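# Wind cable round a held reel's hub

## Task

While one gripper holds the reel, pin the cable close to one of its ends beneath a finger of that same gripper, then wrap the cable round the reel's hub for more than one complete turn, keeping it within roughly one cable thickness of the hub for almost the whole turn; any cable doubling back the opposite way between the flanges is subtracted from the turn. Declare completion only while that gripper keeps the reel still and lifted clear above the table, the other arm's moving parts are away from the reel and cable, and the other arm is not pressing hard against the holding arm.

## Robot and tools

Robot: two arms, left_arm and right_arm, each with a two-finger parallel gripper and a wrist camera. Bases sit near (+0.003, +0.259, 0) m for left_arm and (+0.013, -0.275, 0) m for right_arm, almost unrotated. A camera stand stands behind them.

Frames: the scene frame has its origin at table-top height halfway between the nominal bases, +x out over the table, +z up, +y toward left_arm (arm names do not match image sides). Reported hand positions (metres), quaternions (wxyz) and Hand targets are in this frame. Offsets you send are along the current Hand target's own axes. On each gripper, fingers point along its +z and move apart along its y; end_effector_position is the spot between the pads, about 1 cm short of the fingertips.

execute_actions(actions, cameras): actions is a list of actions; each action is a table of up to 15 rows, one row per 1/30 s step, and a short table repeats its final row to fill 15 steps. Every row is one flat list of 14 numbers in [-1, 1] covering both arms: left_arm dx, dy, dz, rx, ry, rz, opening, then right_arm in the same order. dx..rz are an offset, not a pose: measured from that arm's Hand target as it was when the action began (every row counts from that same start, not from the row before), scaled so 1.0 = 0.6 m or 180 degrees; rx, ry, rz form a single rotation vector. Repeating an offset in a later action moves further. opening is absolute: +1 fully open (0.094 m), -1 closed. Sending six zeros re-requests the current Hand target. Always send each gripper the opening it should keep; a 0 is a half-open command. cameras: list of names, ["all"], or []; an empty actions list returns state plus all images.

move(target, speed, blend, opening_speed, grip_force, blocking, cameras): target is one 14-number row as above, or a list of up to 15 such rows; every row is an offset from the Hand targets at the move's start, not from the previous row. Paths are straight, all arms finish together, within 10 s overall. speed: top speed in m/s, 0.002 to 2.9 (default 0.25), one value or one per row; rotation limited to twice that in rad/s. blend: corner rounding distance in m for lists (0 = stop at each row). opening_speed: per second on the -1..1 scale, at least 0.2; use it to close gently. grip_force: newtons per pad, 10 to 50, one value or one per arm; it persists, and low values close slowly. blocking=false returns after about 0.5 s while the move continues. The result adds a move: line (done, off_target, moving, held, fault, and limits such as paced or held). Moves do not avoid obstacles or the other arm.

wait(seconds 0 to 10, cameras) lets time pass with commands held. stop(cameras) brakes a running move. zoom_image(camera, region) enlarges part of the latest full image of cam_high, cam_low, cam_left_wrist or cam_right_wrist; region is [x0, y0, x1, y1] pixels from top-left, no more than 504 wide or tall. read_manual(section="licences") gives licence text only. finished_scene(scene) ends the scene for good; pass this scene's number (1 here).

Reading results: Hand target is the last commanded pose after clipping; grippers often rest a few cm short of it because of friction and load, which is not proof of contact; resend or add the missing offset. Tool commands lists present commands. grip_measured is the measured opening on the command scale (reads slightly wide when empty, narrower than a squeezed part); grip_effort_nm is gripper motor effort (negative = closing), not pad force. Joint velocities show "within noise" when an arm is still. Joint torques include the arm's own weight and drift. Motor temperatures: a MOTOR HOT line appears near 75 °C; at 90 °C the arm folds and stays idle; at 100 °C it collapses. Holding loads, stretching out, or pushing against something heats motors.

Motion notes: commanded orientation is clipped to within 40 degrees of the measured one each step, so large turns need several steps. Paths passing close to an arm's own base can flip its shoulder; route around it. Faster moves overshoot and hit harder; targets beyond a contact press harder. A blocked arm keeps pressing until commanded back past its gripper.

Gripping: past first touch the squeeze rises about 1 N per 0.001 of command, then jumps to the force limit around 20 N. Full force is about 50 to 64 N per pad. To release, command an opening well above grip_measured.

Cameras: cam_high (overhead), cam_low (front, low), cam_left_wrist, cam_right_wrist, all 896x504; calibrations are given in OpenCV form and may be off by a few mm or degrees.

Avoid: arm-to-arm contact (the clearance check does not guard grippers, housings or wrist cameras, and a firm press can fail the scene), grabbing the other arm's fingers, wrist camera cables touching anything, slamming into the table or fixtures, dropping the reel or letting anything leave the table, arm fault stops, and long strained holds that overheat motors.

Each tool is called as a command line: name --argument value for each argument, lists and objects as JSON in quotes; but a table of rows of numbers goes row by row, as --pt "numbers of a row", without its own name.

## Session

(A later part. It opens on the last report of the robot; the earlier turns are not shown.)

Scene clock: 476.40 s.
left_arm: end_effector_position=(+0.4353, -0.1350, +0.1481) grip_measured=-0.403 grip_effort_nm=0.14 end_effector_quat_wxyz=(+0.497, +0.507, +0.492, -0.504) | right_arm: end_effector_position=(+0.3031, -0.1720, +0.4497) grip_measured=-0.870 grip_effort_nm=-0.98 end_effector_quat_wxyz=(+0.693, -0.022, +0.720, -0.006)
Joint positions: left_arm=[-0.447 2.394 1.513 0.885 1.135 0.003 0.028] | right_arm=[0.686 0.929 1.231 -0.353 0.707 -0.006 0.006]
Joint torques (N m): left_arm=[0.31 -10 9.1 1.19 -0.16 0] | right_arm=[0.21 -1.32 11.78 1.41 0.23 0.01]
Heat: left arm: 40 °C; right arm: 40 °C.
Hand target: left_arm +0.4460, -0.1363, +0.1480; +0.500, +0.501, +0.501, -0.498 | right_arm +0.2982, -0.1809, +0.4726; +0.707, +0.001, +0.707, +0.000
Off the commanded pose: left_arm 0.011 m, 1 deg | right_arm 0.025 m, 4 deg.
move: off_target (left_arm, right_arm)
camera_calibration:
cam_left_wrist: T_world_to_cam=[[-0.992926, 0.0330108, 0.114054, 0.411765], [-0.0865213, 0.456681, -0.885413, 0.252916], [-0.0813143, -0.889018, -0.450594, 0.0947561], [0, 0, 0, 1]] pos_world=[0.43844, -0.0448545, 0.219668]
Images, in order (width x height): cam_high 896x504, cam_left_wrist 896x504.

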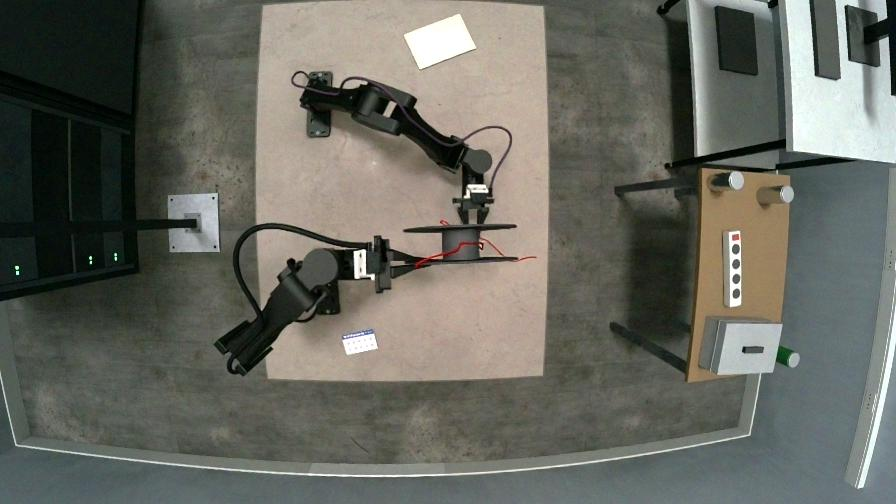

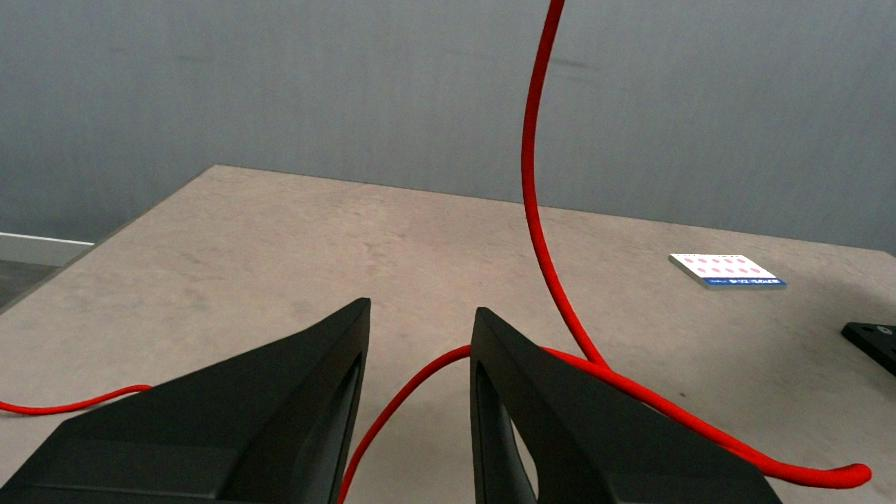

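move --pt "0.05 0.01 -0.02 0 0 0 -0.4 0 0 0 0 0 0 -1" --pt "0.05 0.01 0.05 0 0 0 -0.4 0 0 0 0 0 0 -1" --speed 0.1 --cameras '["cam_left_wrist"]'

Scene clock: 482.70 s.
left_arm: end_effector_position=(+0.4413, -0.1647, +0.1172) grip_measured=-0.403 grip_effort_nm=0.14 end_effector_quat_wxyz=(+0.492, +0.506, +0.496, -0.506) | right_arm: end_effector_position=(+0.3031, -0.1720, +0.4497) grip_measured=-0.870 grip_effort_nm=-0.98 end_effector_quat_wxyz=(+0.693, -0.022, +0.720, -0.006)
Joint positions: left_arm=[-0.494 2.522 1.628 0.885 1.089 0.003 0.028] | right_arm=[0.686 0.929 1.231 -0.353 0.707 -0.006 0.006]
Joint torques (N m): left_arm=[0.31 -10.44 9.13 1.34 -0.14 0.02] | right_arm=[0.12 -1.43 11.75 1.41 0.24 0.05]
Heat: left arm: 39 °C; right arm: 40 °C.
Hand target: left_arm +0.4521, -0.1662, +0.1179; +0.500, +0.501, +0.501, -0.498 | right_arm +0.2982, -0.1809, +0.4726; +0.707, +0.001, +0.707, +0.000
Off the commanded pose: left_arm 0.011 m, 2 deg | right_arm 0.025 m, 4 deg.
move: off_target (left_arm, right_arm)
camera_calibration:
cam_left_wrist: T_world_to_cam=[[-0.991469, 0.0335142, 0.125964, 0.420325], [-0.096354, 0.462381, -0.881431, 0.244456], [-0.0877836, -0.886048, -0.455207, 0.058754], [0, 0, 0, 1]] pos_world=[0.445451, -0.0750598, 0.189271]
Images, in order (width x height): cam_left_wrist 896x504.

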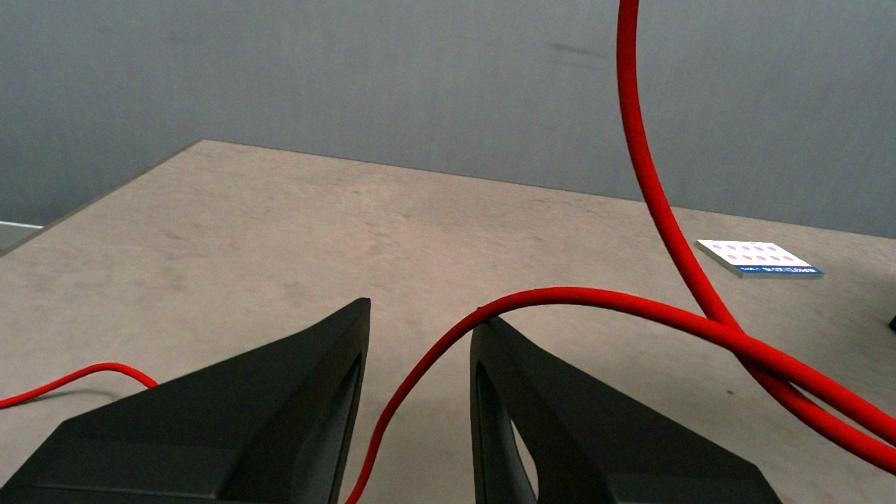

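move --pt "0.025 0.006 0 0 0 0 -0.4 0 0 0 0 0 0 -1" --pt "0.025 0.006 0.0 0 0 0 -1 0 0 0 0 0 0 -1" --speed 0.06 --opening_speed 0.5 --cameras '["cam_left_wrist","cam_high","cam_low"]'

Scene clock: 488.07 s.
left_arm: end_effector_position=(+0.4460, -0.1661, +0.0968) grip_measured=-0.954 grip_effort_nm=-1.03 end_effector_quat_wxyz=(+0.486, +0.500, +0.509, -0.505) | right_arm: end_effector_position=(+0.3031, -0.1720, +0.4497) grip_measured=-0.870 grip_effort_nm=-0.98 end_effector_quat_wxyz=(+0.693, -0.022, +0.720, -0.006)
Joint positions: left_arm=[-0.494 2.571 1.649 0.885 1.076 0.003 0.002] | right_arm=[0.686 0.929 1.231 -0.353 0.707 -0.006 0.006]
Joint torques (N m): left_arm=[0.58 -10.84 9.17 1.55 -0.1 0.03] | right_arm=[0.02 -1.16 11.75 1.47 0.29 0.01]
Heat: left arm: 39 °C; right arm: 40 °C.
Hand target: left_arm +0.4557, -0.1662, +0.1029; +0.500, +0.501, +0.501, -0.498 | right_arm +0.2982, -0.1809, +0.4726; +0.707, +0.001, +0.707, +0.000
Off the commanded pose: left_arm 0.011 m, 2 deg | right_arm 0.025 m, 4 deg.
move: off_target (left_arm, right_arm); target 2's new opening was sent with left_arm's hand 0.011 m and 2 deg from that target
camera_calibration:
cam_left_wrist: T_world_to_cam=[[-0.988505, 0.0194649, 0.149932, 0.421623], [-0.123021, 0.472916, -0.872477, 0.24035], [-0.0878878, -0.880893, -0.465085, 0.0505072], [0, 0, 0, 1]] pos_world=[0.450783, -0.0773808, 0.169976]
Images, in order (width x height): cam_high 896x504, cam_low 896x504, cam_left_wrist 896x504.

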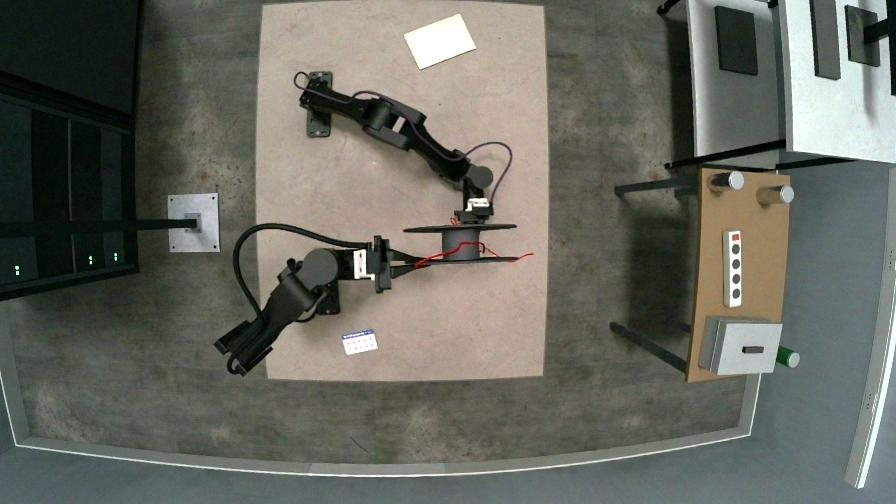

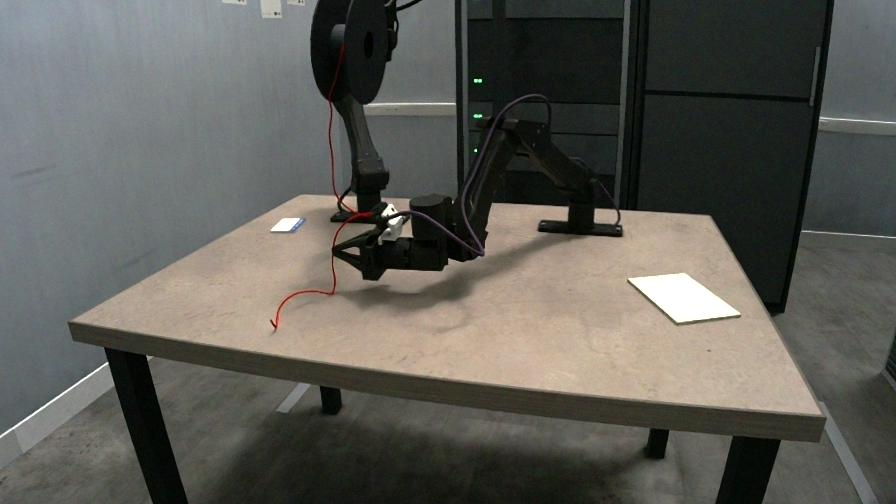

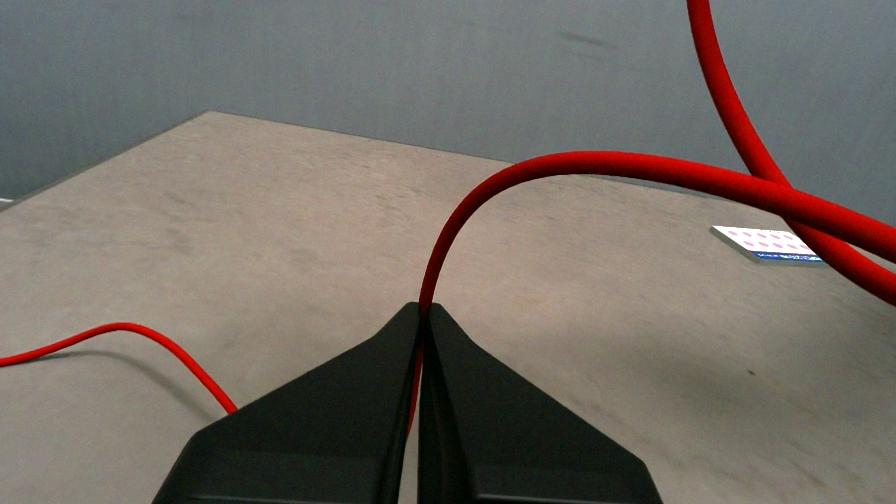

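move --pt "-0.012 0.024 -0.444 0 0 0 -1 0.25 0 0 0 0 0 -1" --pt "-0.062 -0.093 -0.51 0 0 0 -1 0.25 0 0 0 0 0 -1" --pt "-0.195 -0.26 -0.444 0 0 0 -1 0.25 0 0 0 0 0 -1" --speed 0.15 --blend '[0.03,0.03,0]'

move --pt "-0.3 -0.116 0.067 0 0 0 -1 0 0 0 0 0 0 -1" --pt "-0.497 -0.083 0.167 0 0 0 -1 0 0 0 0 0 0 -1" --speed 0.12 --blend '[0.03,0]' --cameras '["cam_low","cam_high","cam_right_wrist"]'

Scene clock: 499.73 s.
left_arm: end_effector_position=(+0.3067, +0.1005, +0.2185) grip_measured=-0.955 grip_effort_nm=-1.03 end_effector_quat_wxyz=(+0.521, +0.479, +0.520, -0.478) | right_arm: end_effector_position=(+0.2967, -0.1778, +0.2918) grip_measured=-0.870 grip_effort_nm=-0.98 end_effector_quat_wxyz=(+0.662, -0.046, +0.747, -0.031)
Joint positions: left_arm=[0.08 1.594 0.658 0.903 1.556 0.034 0.002] | right_arm=[0.686 0.72 0.607 -0.047 0.707 -0.004 0.006]
Joint torques (N m): left_arm=[-0.36 -6.5 4.29 1.19 0.12 -0.08] | right_arm=[-0.08 -2.28 7.8 2.84 0.33 0.08]
Heat: left arm: 39 °C; right arm: 41 °C.
Hand target: left_arm +0.2987, +0.0993, +0.2207; +0.500, +0.501, +0.501, -0.498 | right_arm +0.2983, -0.1808, +0.3226; +0.707, +0.001, +0.707, +0.000
Off the commanded pose: left_arm 0.008 m, 5 deg | right_arm 0.031 m, 9 deg.
joint sent to its limit (left arm) — joint 5 (wrist yaw), upper limit. The joint targets are off in orientation, not in position.
move: off_target (left_arm, right_arm)

Scene clock: 504.33 s.
left_arm: end_effector_position=(+0.2521, -0.0006, +0.5107) grip_measured=-0.955 grip_effort_nm=-1.03 end_effector_quat_wxyz=(+0.494, +0.493, +0.507, -0.505) | right_arm: end_effector_position=(+0.2971, -0.1774, +0.2952) grip_measured=-0.870 grip_effort_nm=-0.98 end_effector_quat_wxyz=(+0.667, -0.042, +0.743, -0.027)
Joint positions: left_arm=[-0.302 1.404 1.715 -0.315 1.254 -0.021 0.002] | right_arm=[0.686 0.72 0.607 -0.03 0.707 -0.004 0.006]
Joint torques (N m): left_arm=[-0.84 -3.44 9.44 1.15 -0.13 0.18] | right_arm=[0.21 -2.06 7.8 2.79 0.2 0.09]
Heat: left arm: 38 °C; right arm: 42 °C.
Hand target: left_arm +0.2485, -0.0022, +0.5185; +0.500, +0.501, +0.501, -0.498 | right_arm +0.2983, -0.1808, +0.3226; +0.707, +0.001, +0.707, +0.000
Off the commanded pose: left_arm 0.009 m, 2 deg | right_arm 0.028 m, 9 deg.
move: off_target (right_arm)
camera_calibration:
cam_right_wrist: T_world_to_cam=[[0.0183797, -0.976467, 0.214882, -0.249239], [-0.550871, -0.189246, -0.812852, 0.389585], [0.834388, -0.103432, -0.541385, 0.00867544], [0, 0, 0, 1]] pos_world=[0.211953, -0.168749, 0.374928]
Images, in order (width x height): cam_high 896x504, cam_low 896x504, cam_right_wrist 896x504.

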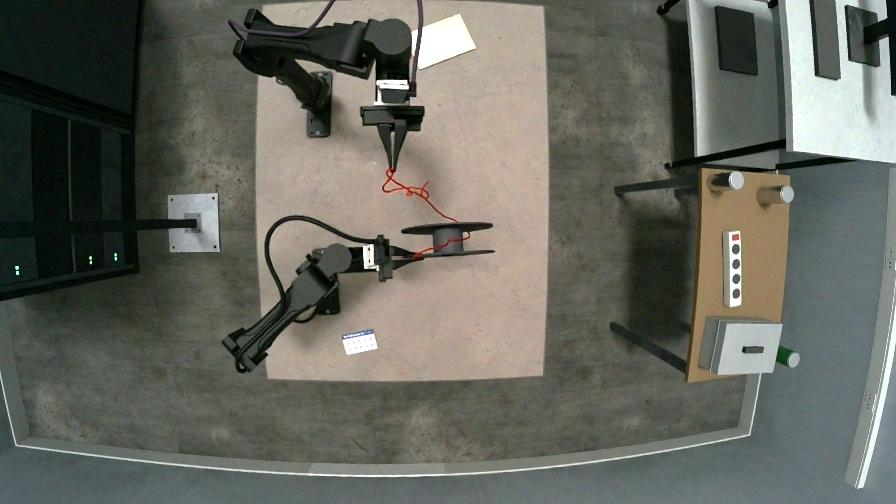

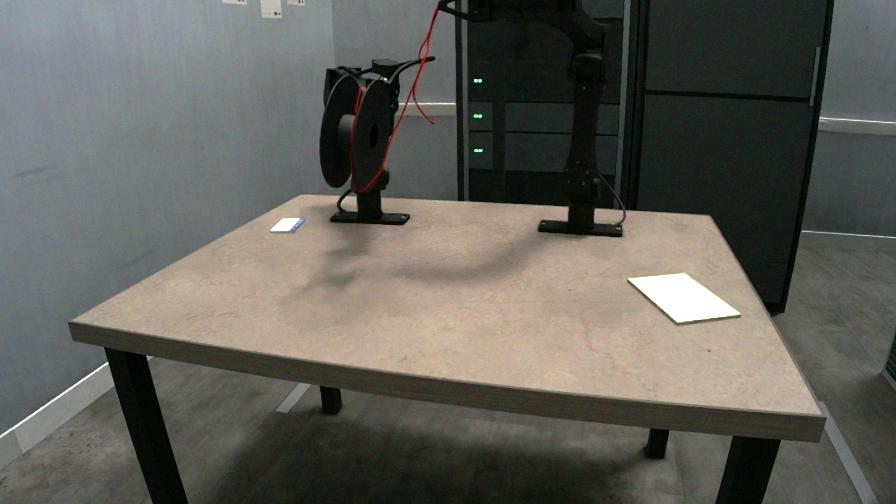

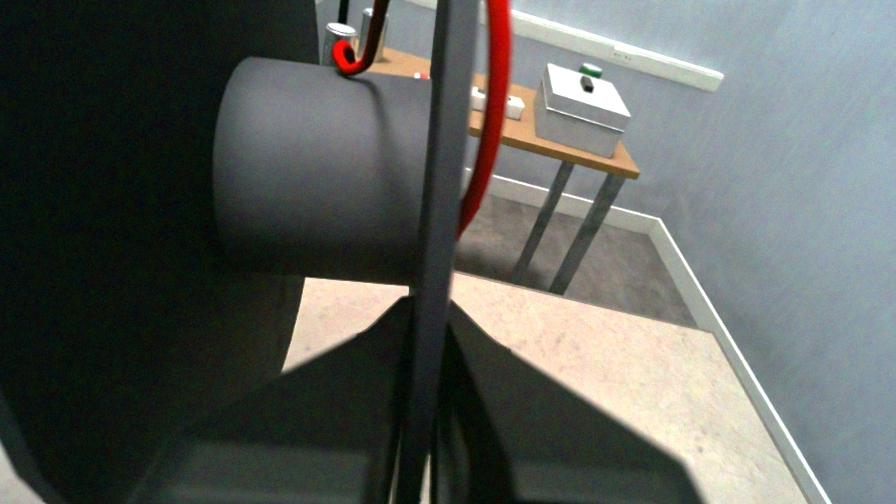

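move --pt "-0.019 -0.022 0.221 0 0 0 -1 0 0 0 0 0 0 -1" --pt "-0.049 0.019 0.23 0 0 0 -1 0 0 0 0 0 0 -1" --pt "-0.049 0.019 0.23 0 0 0 -1 0.13 0 0 0 0 0 -1" --speed 0.12 --cameras '["cam_high","cam_right_wrist"]'

zoom_image --camera "cam_high" --region '[350, 190, 520, 290]'

Scene clock: 519.80 s.
left_arm: end_effector_position=(+0.2701, -0.1458, +0.5284) grip_measured=-0.955 grip_effort_nm=-1.03 end_effector_quat_wxyz=(+0.483, +0.489, +0.529, -0.498) | right_arm: end_effector_position=(+0.2979, -0.1797, +0.2379) grip_measured=-0.870 grip_effort_nm=-0.98 end_effector_quat_wxyz=(+0.693, -0.007, +0.721, -0.003)
Joint positions: left_arm=[-0.699 1.82 2.292 -0.529 0.835 -0.014 0.002] | right_arm=[0.686 0.727 0.307 0.366 0.724 0.022 0.006]
Joint torques (N m): left_arm=[0.14 -7.42 8.91 1.72 0.2 0.15] | right_arm=[0.17 -0.23 7.15 2.17 0.2 -0.13]
Motor temperatures (°C): left_arm=[25 36 38 34 30 29 32] | right_arm=[28 29 37 44 27 26 31]
Heat: left arm: 38 °C; right arm: 44 °C.
Hand target: left_arm +0.2603, -0.1403, +0.5473; +0.500, +0.501, +0.501, -0.498 | right_arm +0.2983, -0.1807, +0.2446; +0.707, +0.001, +0.707, +0.000
Off the commanded pose: left_arm 0.022 m, 4 deg | right_arm 0.007 m, 3 deg.
move: off_target (left_arm, right_arm)
camera_calibration:
cam_right_wrist: T_world_to_cam=[[-0.0117103, -0.991105, 0.132564, -0.213286], [-0.497529, -0.109222, -0.860544, 0.352924], [0.867368, -0.0760316, -0.491825, -0.0399897], [0, 0, 0, 1]] pos_world=[0.207778, -0.175883, 0.312313]
Images, in order (width x height): cam_high 896x504, cam_right_wrist 896x504.

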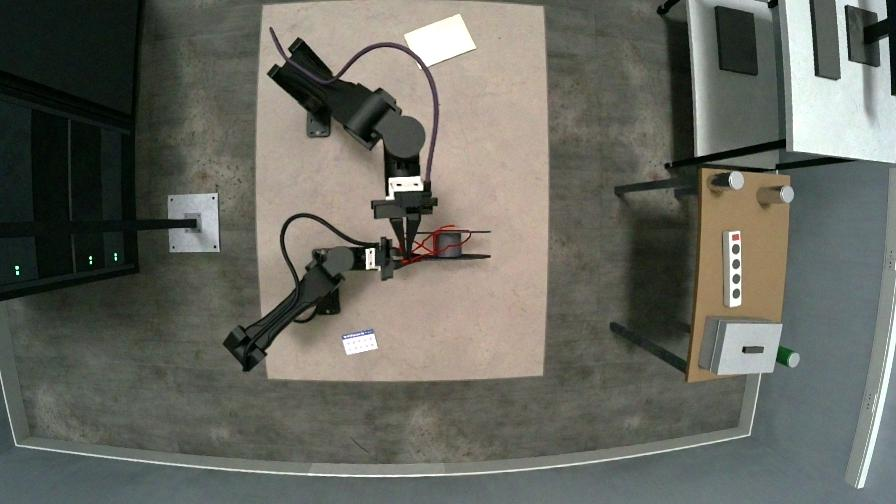

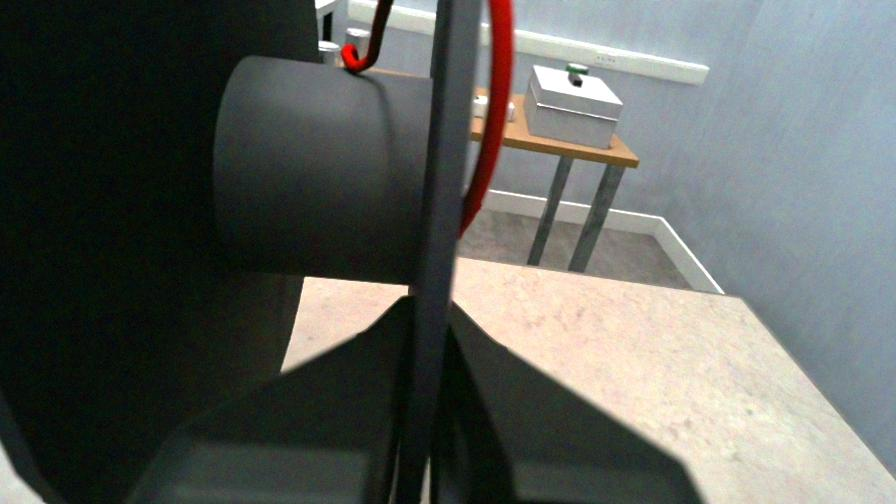

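Scaled by 2.965 from the camera's 896x504 image, which has a finer 1280x720 frame.

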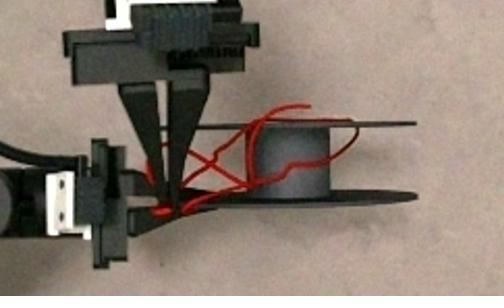

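wait --seconds 0 --cameras '["all"]'

zoom_image --camera "cam_high" --region '[395, 215, 495, 275]'

zoom_image --camera "cam_low" --region '[280, 130, 480, 280]'

Scene clock: 524.50 s.
left_arm: end_effector_position=(+0.2701, -0.1458, +0.5284) grip_measured=-0.955 grip_effort_nm=-1.04 end_effector_quat_wxyz=(+0.483, +0.489, +0.529, -0.498) | right_arm: end_effector_position=(+0.2979, -0.1797, +0.2379) grip_measured=-0.870 grip_effort_nm=-0.98 end_effector_quat_wxyz=(+0.693, -0.007, +0.721, -0.003)
Joint positions: left_arm=[-0.699 1.82 2.292 -0.529 0.835 -0.014 0.002] | right_arm=[0.686 0.727 0.307 0.366 0.724 0.022 0.006]
Joint torques (N m): left_arm=[0.13 -7.43 8.88 1.74 0.18 0.16] | right_arm=[0.02 -0.25 7.09 2.21 0.19 -0.12]
Heat: left arm: 38 °C; right arm: 43 °C.
Hand target: left_arm +0.2603, -0.1403, +0.5473; +0.500, +0.501, +0.501, -0.498 | right_arm +0.2983, -0.1807, +0.2446; +0.707, +0.001, +0.707, +0.000
Tool commands: left_gripper/opening=-1.0 right_gripper/opening=-1.0
Off the commanded pose: left_arm 0.022 m, 4 deg | right_arm 0.007 m, 3 deg.
camera_calibration:
cam_left_wrist: T_world_to_cam=[[-0.984024, -0.0192297, 0.176994, 0.161366], [-0.163915, 0.485875, -0.858521, 0.591212], [-0.0694877, -0.873817, -0.481264, 0.258211], [0, 0, 0, 1]] pos_world=[0.273639, -0.0585222, 0.603275]
cam_right_wrist: T_world_to_cam=[[-0.0117103, -0.991105, 0.132564, -0.213286], [-0.497529, -0.109222, -0.860544, 0.352924], [0.867368, -0.0760316, -0.491825, -0.0399897], [0, 0, 0, 1]] pos_world=[0.207778, -0.175883, 0.312313]

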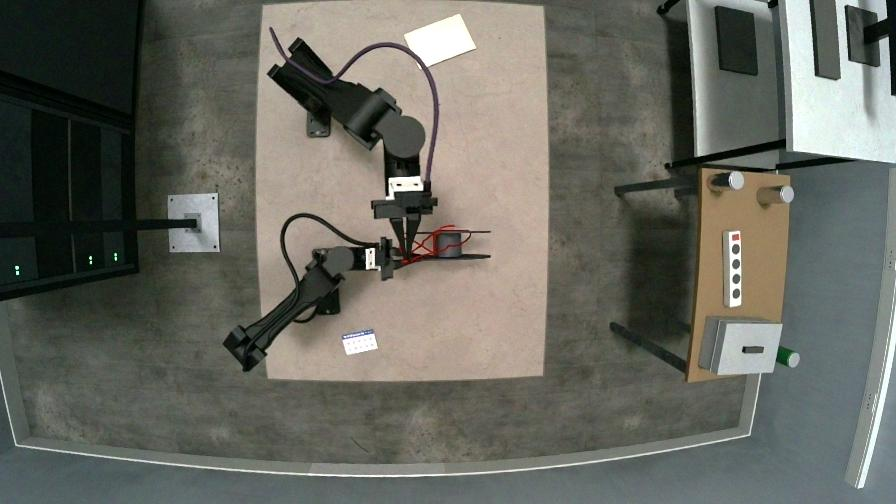

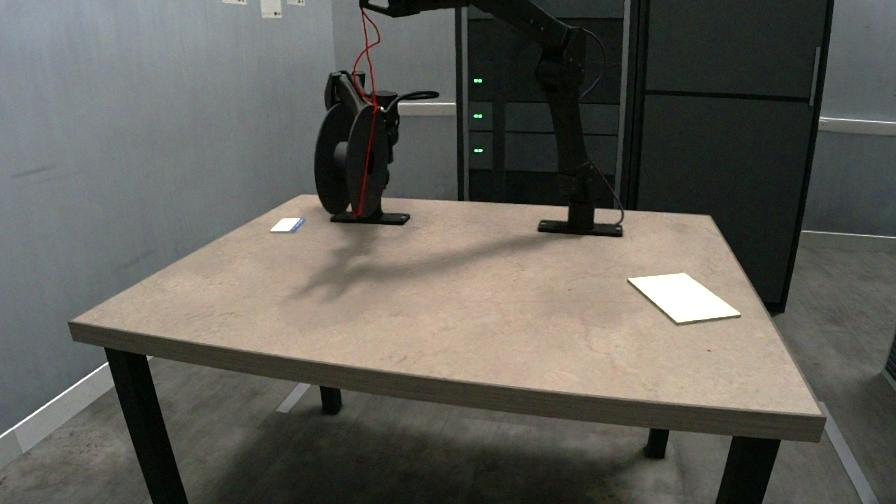

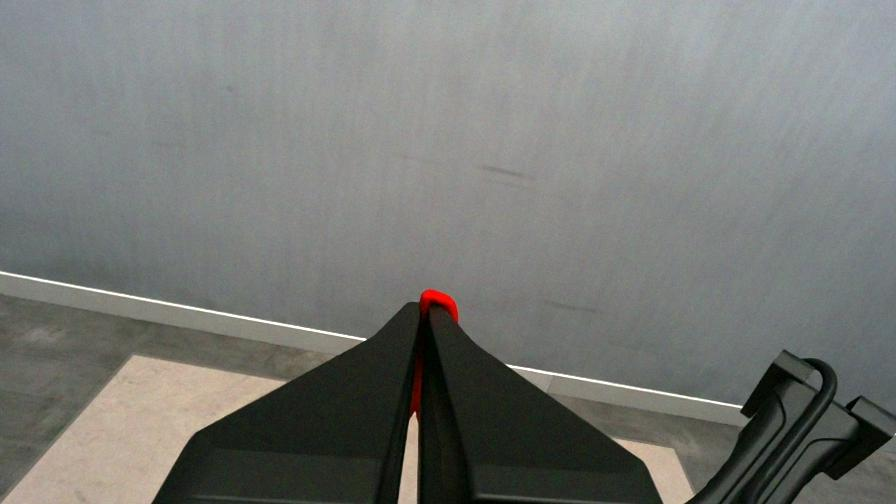

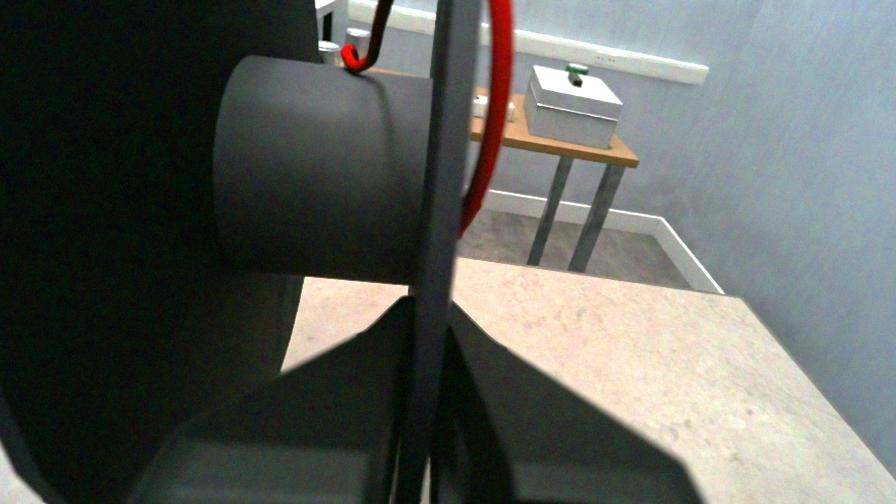

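Scaled by 5.040 from the camera's 896x504 image, which has a finer 1280x720 frame.

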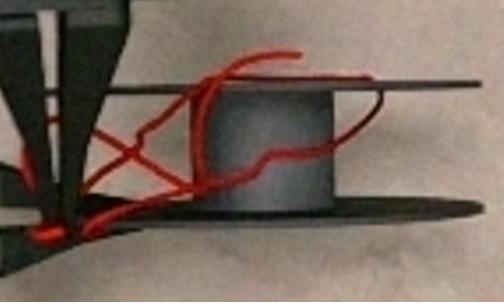

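Scaled by 2.520 from the camera's 896x504 image, which has a finer 1280x720 frame.

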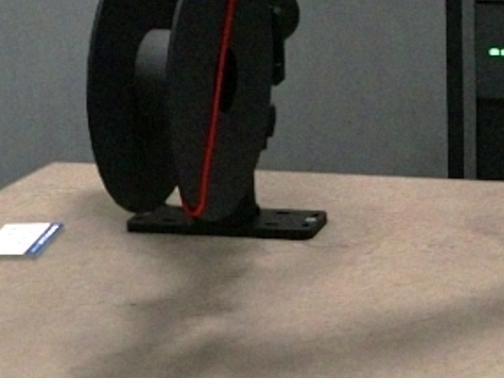

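move --pt "0.046 -0.017 -0.234 0 0 0 -1 0 0 0 0 0 0 -1" --pt "0.329 -0.017 -0.334 0 0 0 -1 -0.1 0 0 0 0 0 -1" --pt "0.612 -0.034 -0.3 0 0 0 -1 -0.3 0 0 0 0 0 -1" --pt "0.645 -0.067 -0.2 0 0 0 -1 -0.38 0 0 0 0 0 -1" --speed 0.15 --blend '[0.03,0.03,0.03,0]' --cameras '["cam_high","cam_low","cam_left_wrist","cam_right_wrist"]'

zoom_image --camera "cam_low" --region '[280, 30, 480, 230]'

Scene clock: 543.53 s.
left_arm: end_effector_position=(+0.2223, -0.0180, +0.1579) grip_measured=-0.955 grip_effort_nm=-1.03 end_effector_quat_wxyz=(+0.485, +0.499, +0.514, -0.502) | right_arm: end_effector_position=(+0.3032, -0.1731, +0.4507) grip_measured=-0.870 grip_effort_nm=-0.98 end_effector_quat_wxyz=(+0.694, -0.021, +0.720, -0.010)
Joint positions: left_arm=[-0.408 1.642 0.38 1.201 1.153 0.025 0.002] | right_arm=[0.686 0.93 1.234 -0.353 0.713 -0.012 0.006]
Joint torques (N m): left_arm=[-0.65 -3.66 3.32 2.06 -0.11 -0.08] | right_arm=[0.05 -1.39 11.51 1.39 0.19 0.04]
Heat: left arm: 37 °C; right arm: 41 °C.
Hand target: left_arm +0.2205, -0.0189, +0.1607; +0.500, +0.501, +0.501, -0.498 | right_arm +0.2982, -0.1809, +0.4726; +0.707, +0.001, +0.707, +0.000
Off the commanded pose: left_arm 0.003 m, 2 deg | right_arm 0.024 m, 4 deg.
move: off_target (right_arm)
camera_calibration:
cam_left_wrist: T_world_to_cam=[[-0.988234, 0.00966391, 0.152643, 0.187771], [-0.129468, 0.478498, -0.868492, 0.197021], [-0.0814323, -0.878035, -0.471617, 0.189395], [0, 0, 0, 1]] pos_world=[0.226493, 0.0702064, 0.231771]
cam_right_wrist: T_world_to_cam=[[-0.000357741, -0.986725, 0.162401, -0.250978], [-0.49315, -0.141106, -0.858424, 0.531582], [0.869944, -0.0803954, -0.486553, 0.0566374], [0, 0, 0, 1]] pos_world=[0.212789, -0.168084, 0.524639]

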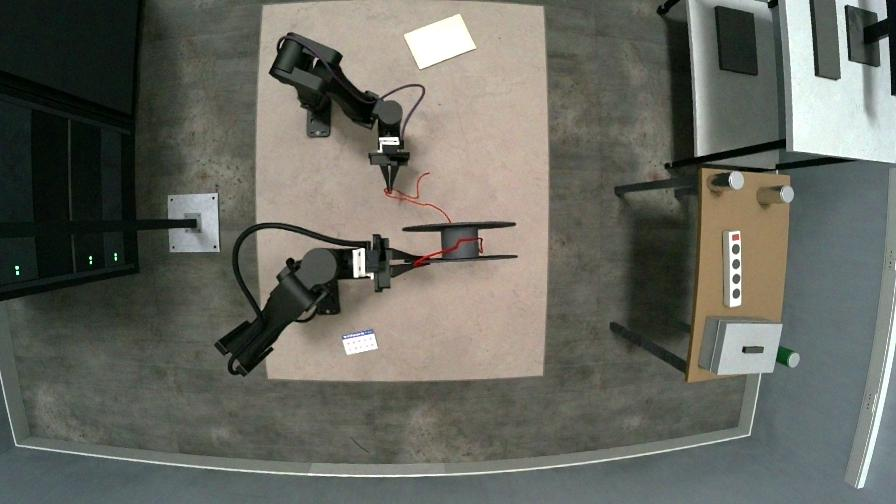

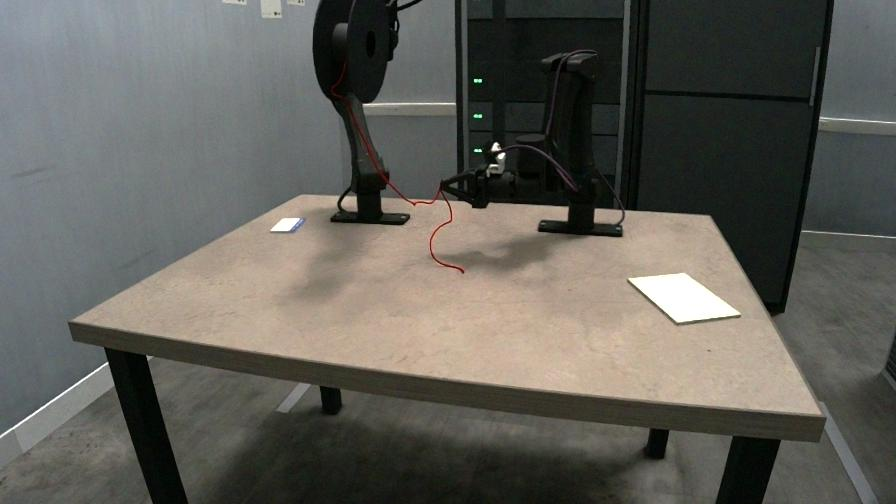

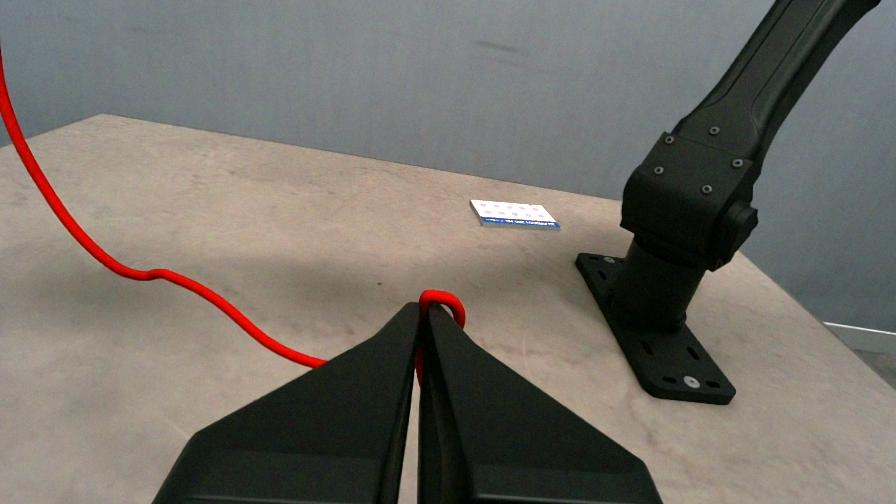

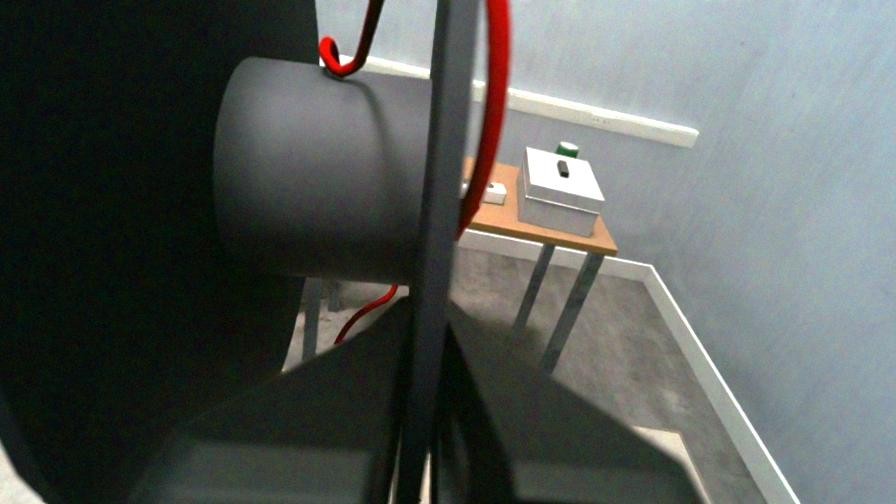

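Scaled by 2.520 from the camera's 896x504 image, which has a finer 1280x720 frame.

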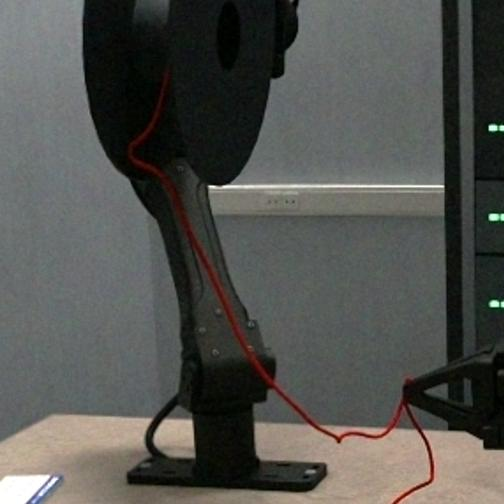

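move --pt "-0.2 -0.134 -0.065 0 0 0 -1 0 0 0 0 0 0 -1" --pt "-0.432 -0.084 -0.081 0 0 0 -1 0.12 0 0 0 0 0 -1" --pt "-0.6 0.03 -0.03 0 0 0 -1 0.34 0 0 0 0 0 -1" --speed 0.15 --blend '[0.03,0.03,0]' --cameras '["cam_high","cam_low","cam_right_wrist"]'

zoom_image --camera "cam_high" --region '[370, 190, 510, 275]'

zoom_image --camera "cam_low" --region '[280, 0, 480, 220]'

Scene clock: 556.07 s.
left_arm: end_effector_position=(+0.2465, -0.0025, +0.5053) grip_measured=-0.955 grip_effort_nm=-1.04 end_effector_quat_wxyz=(+0.486, +0.486, +0.520, -0.507) | right_arm: end_effector_position=(+0.2971, -0.1786, +0.2605) grip_measured=-0.870 grip_effort_nm=-0.98 end_effector_quat_wxyz=(+0.691, -0.012, +0.723, -0.002)
Joint positions: left_arm=[-0.318 1.382 1.696 -0.356 1.23 -0.017 0.002] | right_arm=[0.686 0.7 0.398 0.242 0.713 0.02 0.006]
Joint torques (N m): left_arm=[-0.62 -3.77 10.29 1.31 -0.01 0.19] | right_arm=[-0.09 0.28 7.16 2.31 0.17 -0.13]
Heat: left arm: 37 °C; right arm: 41 °C.
Hand target: left_arm +0.2378, -0.0022, +0.5207; +0.500, +0.501, +0.501, -0.498 | right_arm +0.2983, -0.1807, +0.2686; +0.707, +0.001, +0.707, +0.000
Off the commanded pose: left_arm 0.018 m, 3 deg | right_arm 0.008 m, 3 deg.
move: off_target (left_arm, right_arm)
camera_calibration:
cam_right_wrist: T_world_to_cam=[[-0.000351481, -0.990417, 0.138109, -0.219858], [-0.500938, -0.119356, -0.857213, 0.370367], [0.865483, -0.0694852, -0.496096, -0.0252345], [0, 0, 0, 1]] pos_world=[0.207294, -0.175299, 0.335329]
Images, in order (width x height): cam_high 896x504, cam_low 896x504, cam_right_wrist 896x504.

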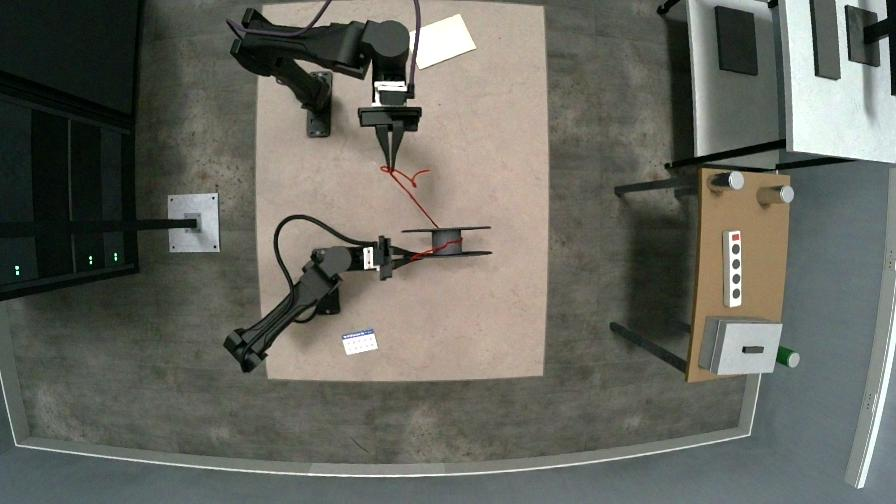

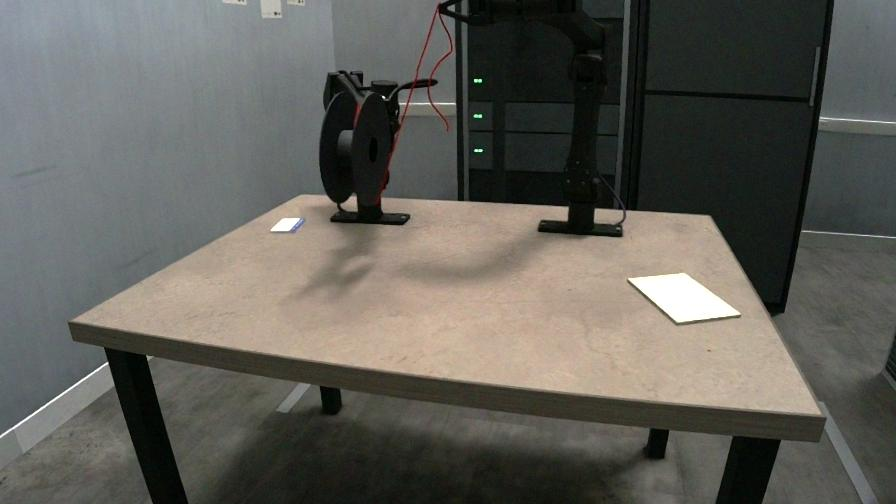

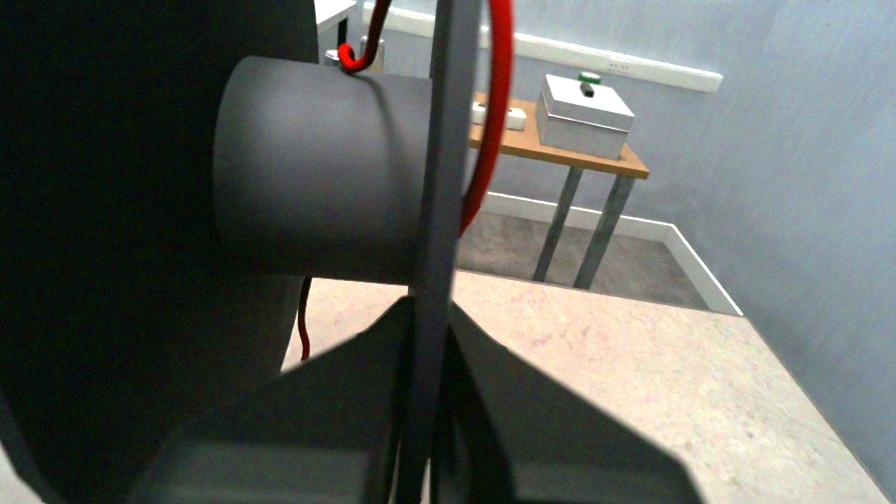

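Scaled by 3.600 from the camera's 896x504 image, which has a finer 1280x720 frame.

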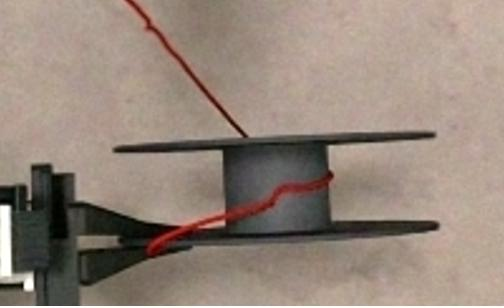

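Scaled by 2.291 from the camera's 896x504 image, which has a finer 1280x720 frame.

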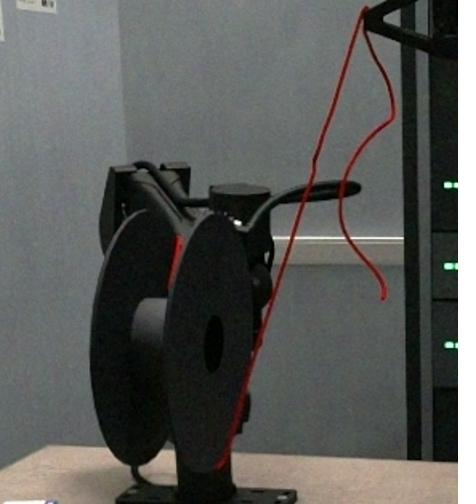

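move --pt "-0.02 -0.05 0.1 0 0 0 -1 0.03 0 0 0 0 0 -1" --pt "-0.03 -0.02 0.23 0 0 0 -1 0.08 0 0 0 0 0 -1" --speed 0.12 --blend '[0.02,0]' --cameras '["cam_high","cam_low","cam_right_wrist"]'

zoom_image --camera "cam_high" --region '[370, 190, 510, 275]'

zoom_image --camera "cam_low" --region '[280, 0, 480, 220]'

Scene clock: 562.33 s.
left_arm: end_effector_position=(+0.2408, -0.1440, +0.5019) grip_measured=-0.955 grip_effort_nm=-1.03 end_effector_quat_wxyz=(+0.465, +0.488, +0.546, -0.497) | right_arm: end_effector_position=(+0.2989, -0.1799, +0.2288) grip_measured=-0.870 grip_effort_nm=-0.98 end_effector_quat_wxyz=(+0.710, +0.010, +0.704, +0.010)
Joint positions: left_arm=[-0.754 1.664 2.017 -0.457 0.78 -0.017 0.002] | right_arm=[0.686 0.777 0.225 0.564 0.728 0.02 0.006]
Joint torques (N m): left_arm=[-1.11 -6.98 11.67 1.94 0.07 0.17] | right_arm=[0.08 0.27 6.26 1.67 0.11 -0.13]
Heat: left arm: 37 °C; right arm: 41 °C.
Hand target: left_arm +0.2260, -0.1403, +0.5383; +0.500, +0.501, +0.501, -0.498 | right_arm +0.2984, -0.1806, +0.2205; +0.707, +0.001, +0.707, +0.000
Off the commanded pose: left_arm 0.039 m, 7 deg | right_arm 0.008 m, 2 deg.
move: off_target (left_arm)
camera_calibration:
cam_right_wrist: T_world_to_cam=[[-0.0221029, -0.995724, 0.089697, -0.200101], [-0.454992, -0.0698707, -0.88775, 0.346093], [0.890221, -0.0604333, -0.451502, -0.0585185], [0, 0, 0, 1]] pos_world=[0.205141, -0.1786, 0.298771]
Images, in order (width x height): cam_high 896x504, cam_low 896x504, cam_right_wrist 896x504.

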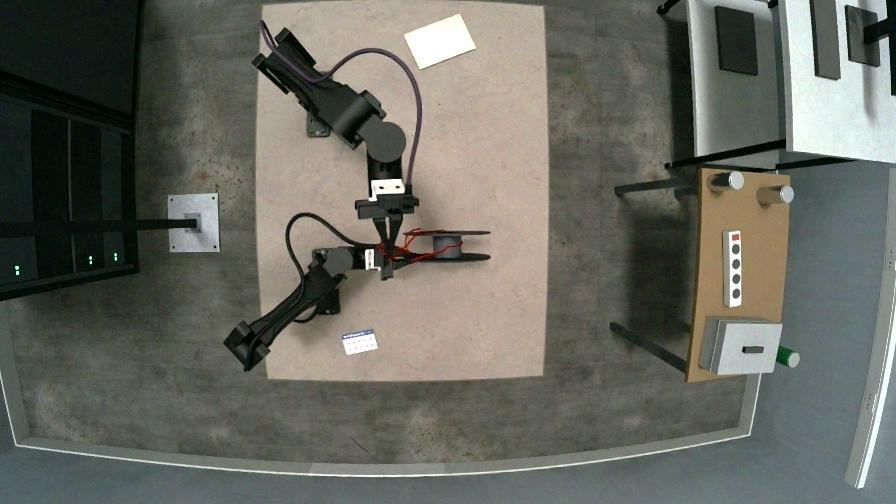

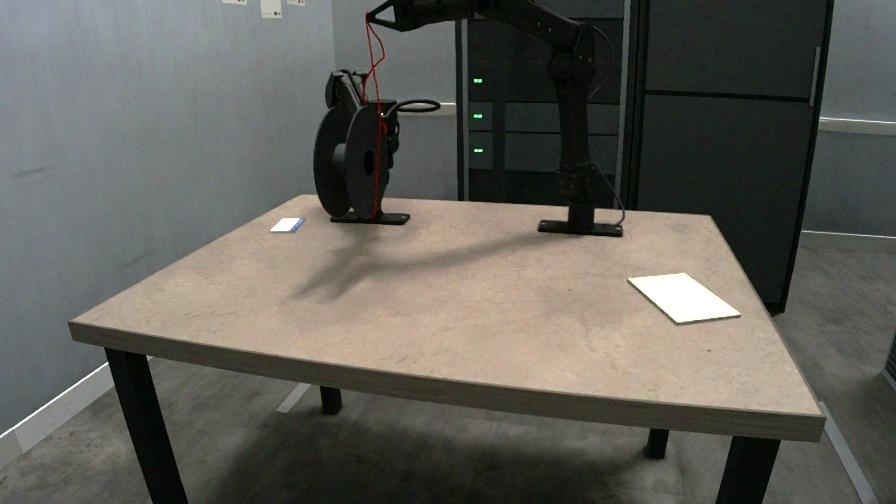

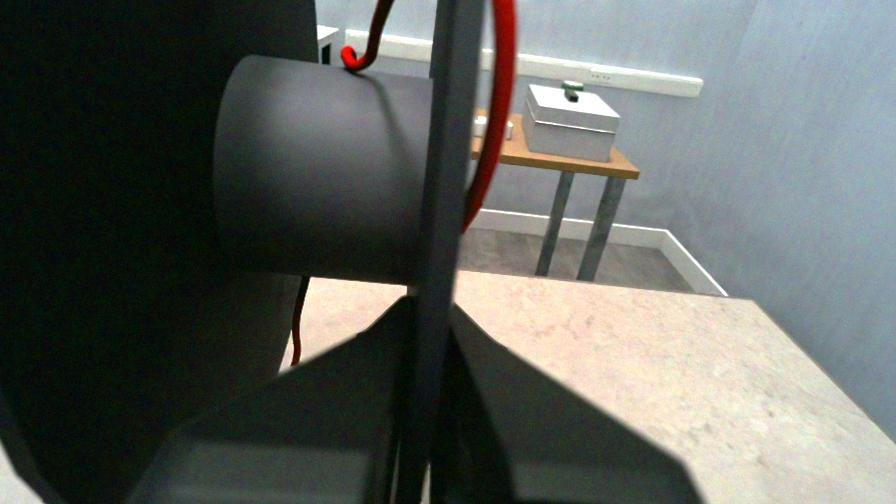

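Scaled by 3.600 from the camera's 896x504 image, which has a finer 1280x720 frame.

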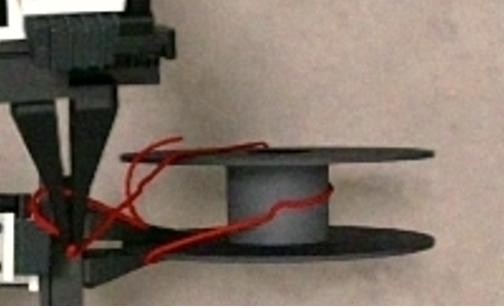

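Scaled by 2.291 from the camera's 896x504 image, which has a finer 1280x720 frame.

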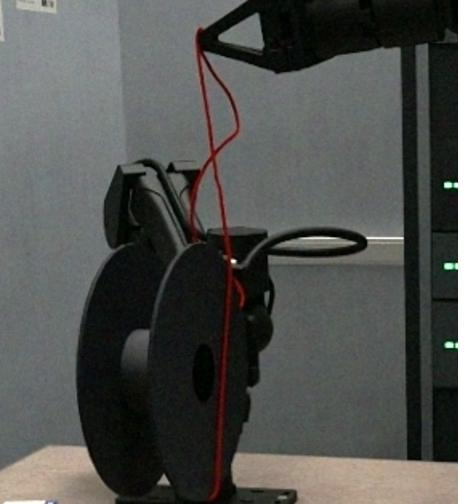

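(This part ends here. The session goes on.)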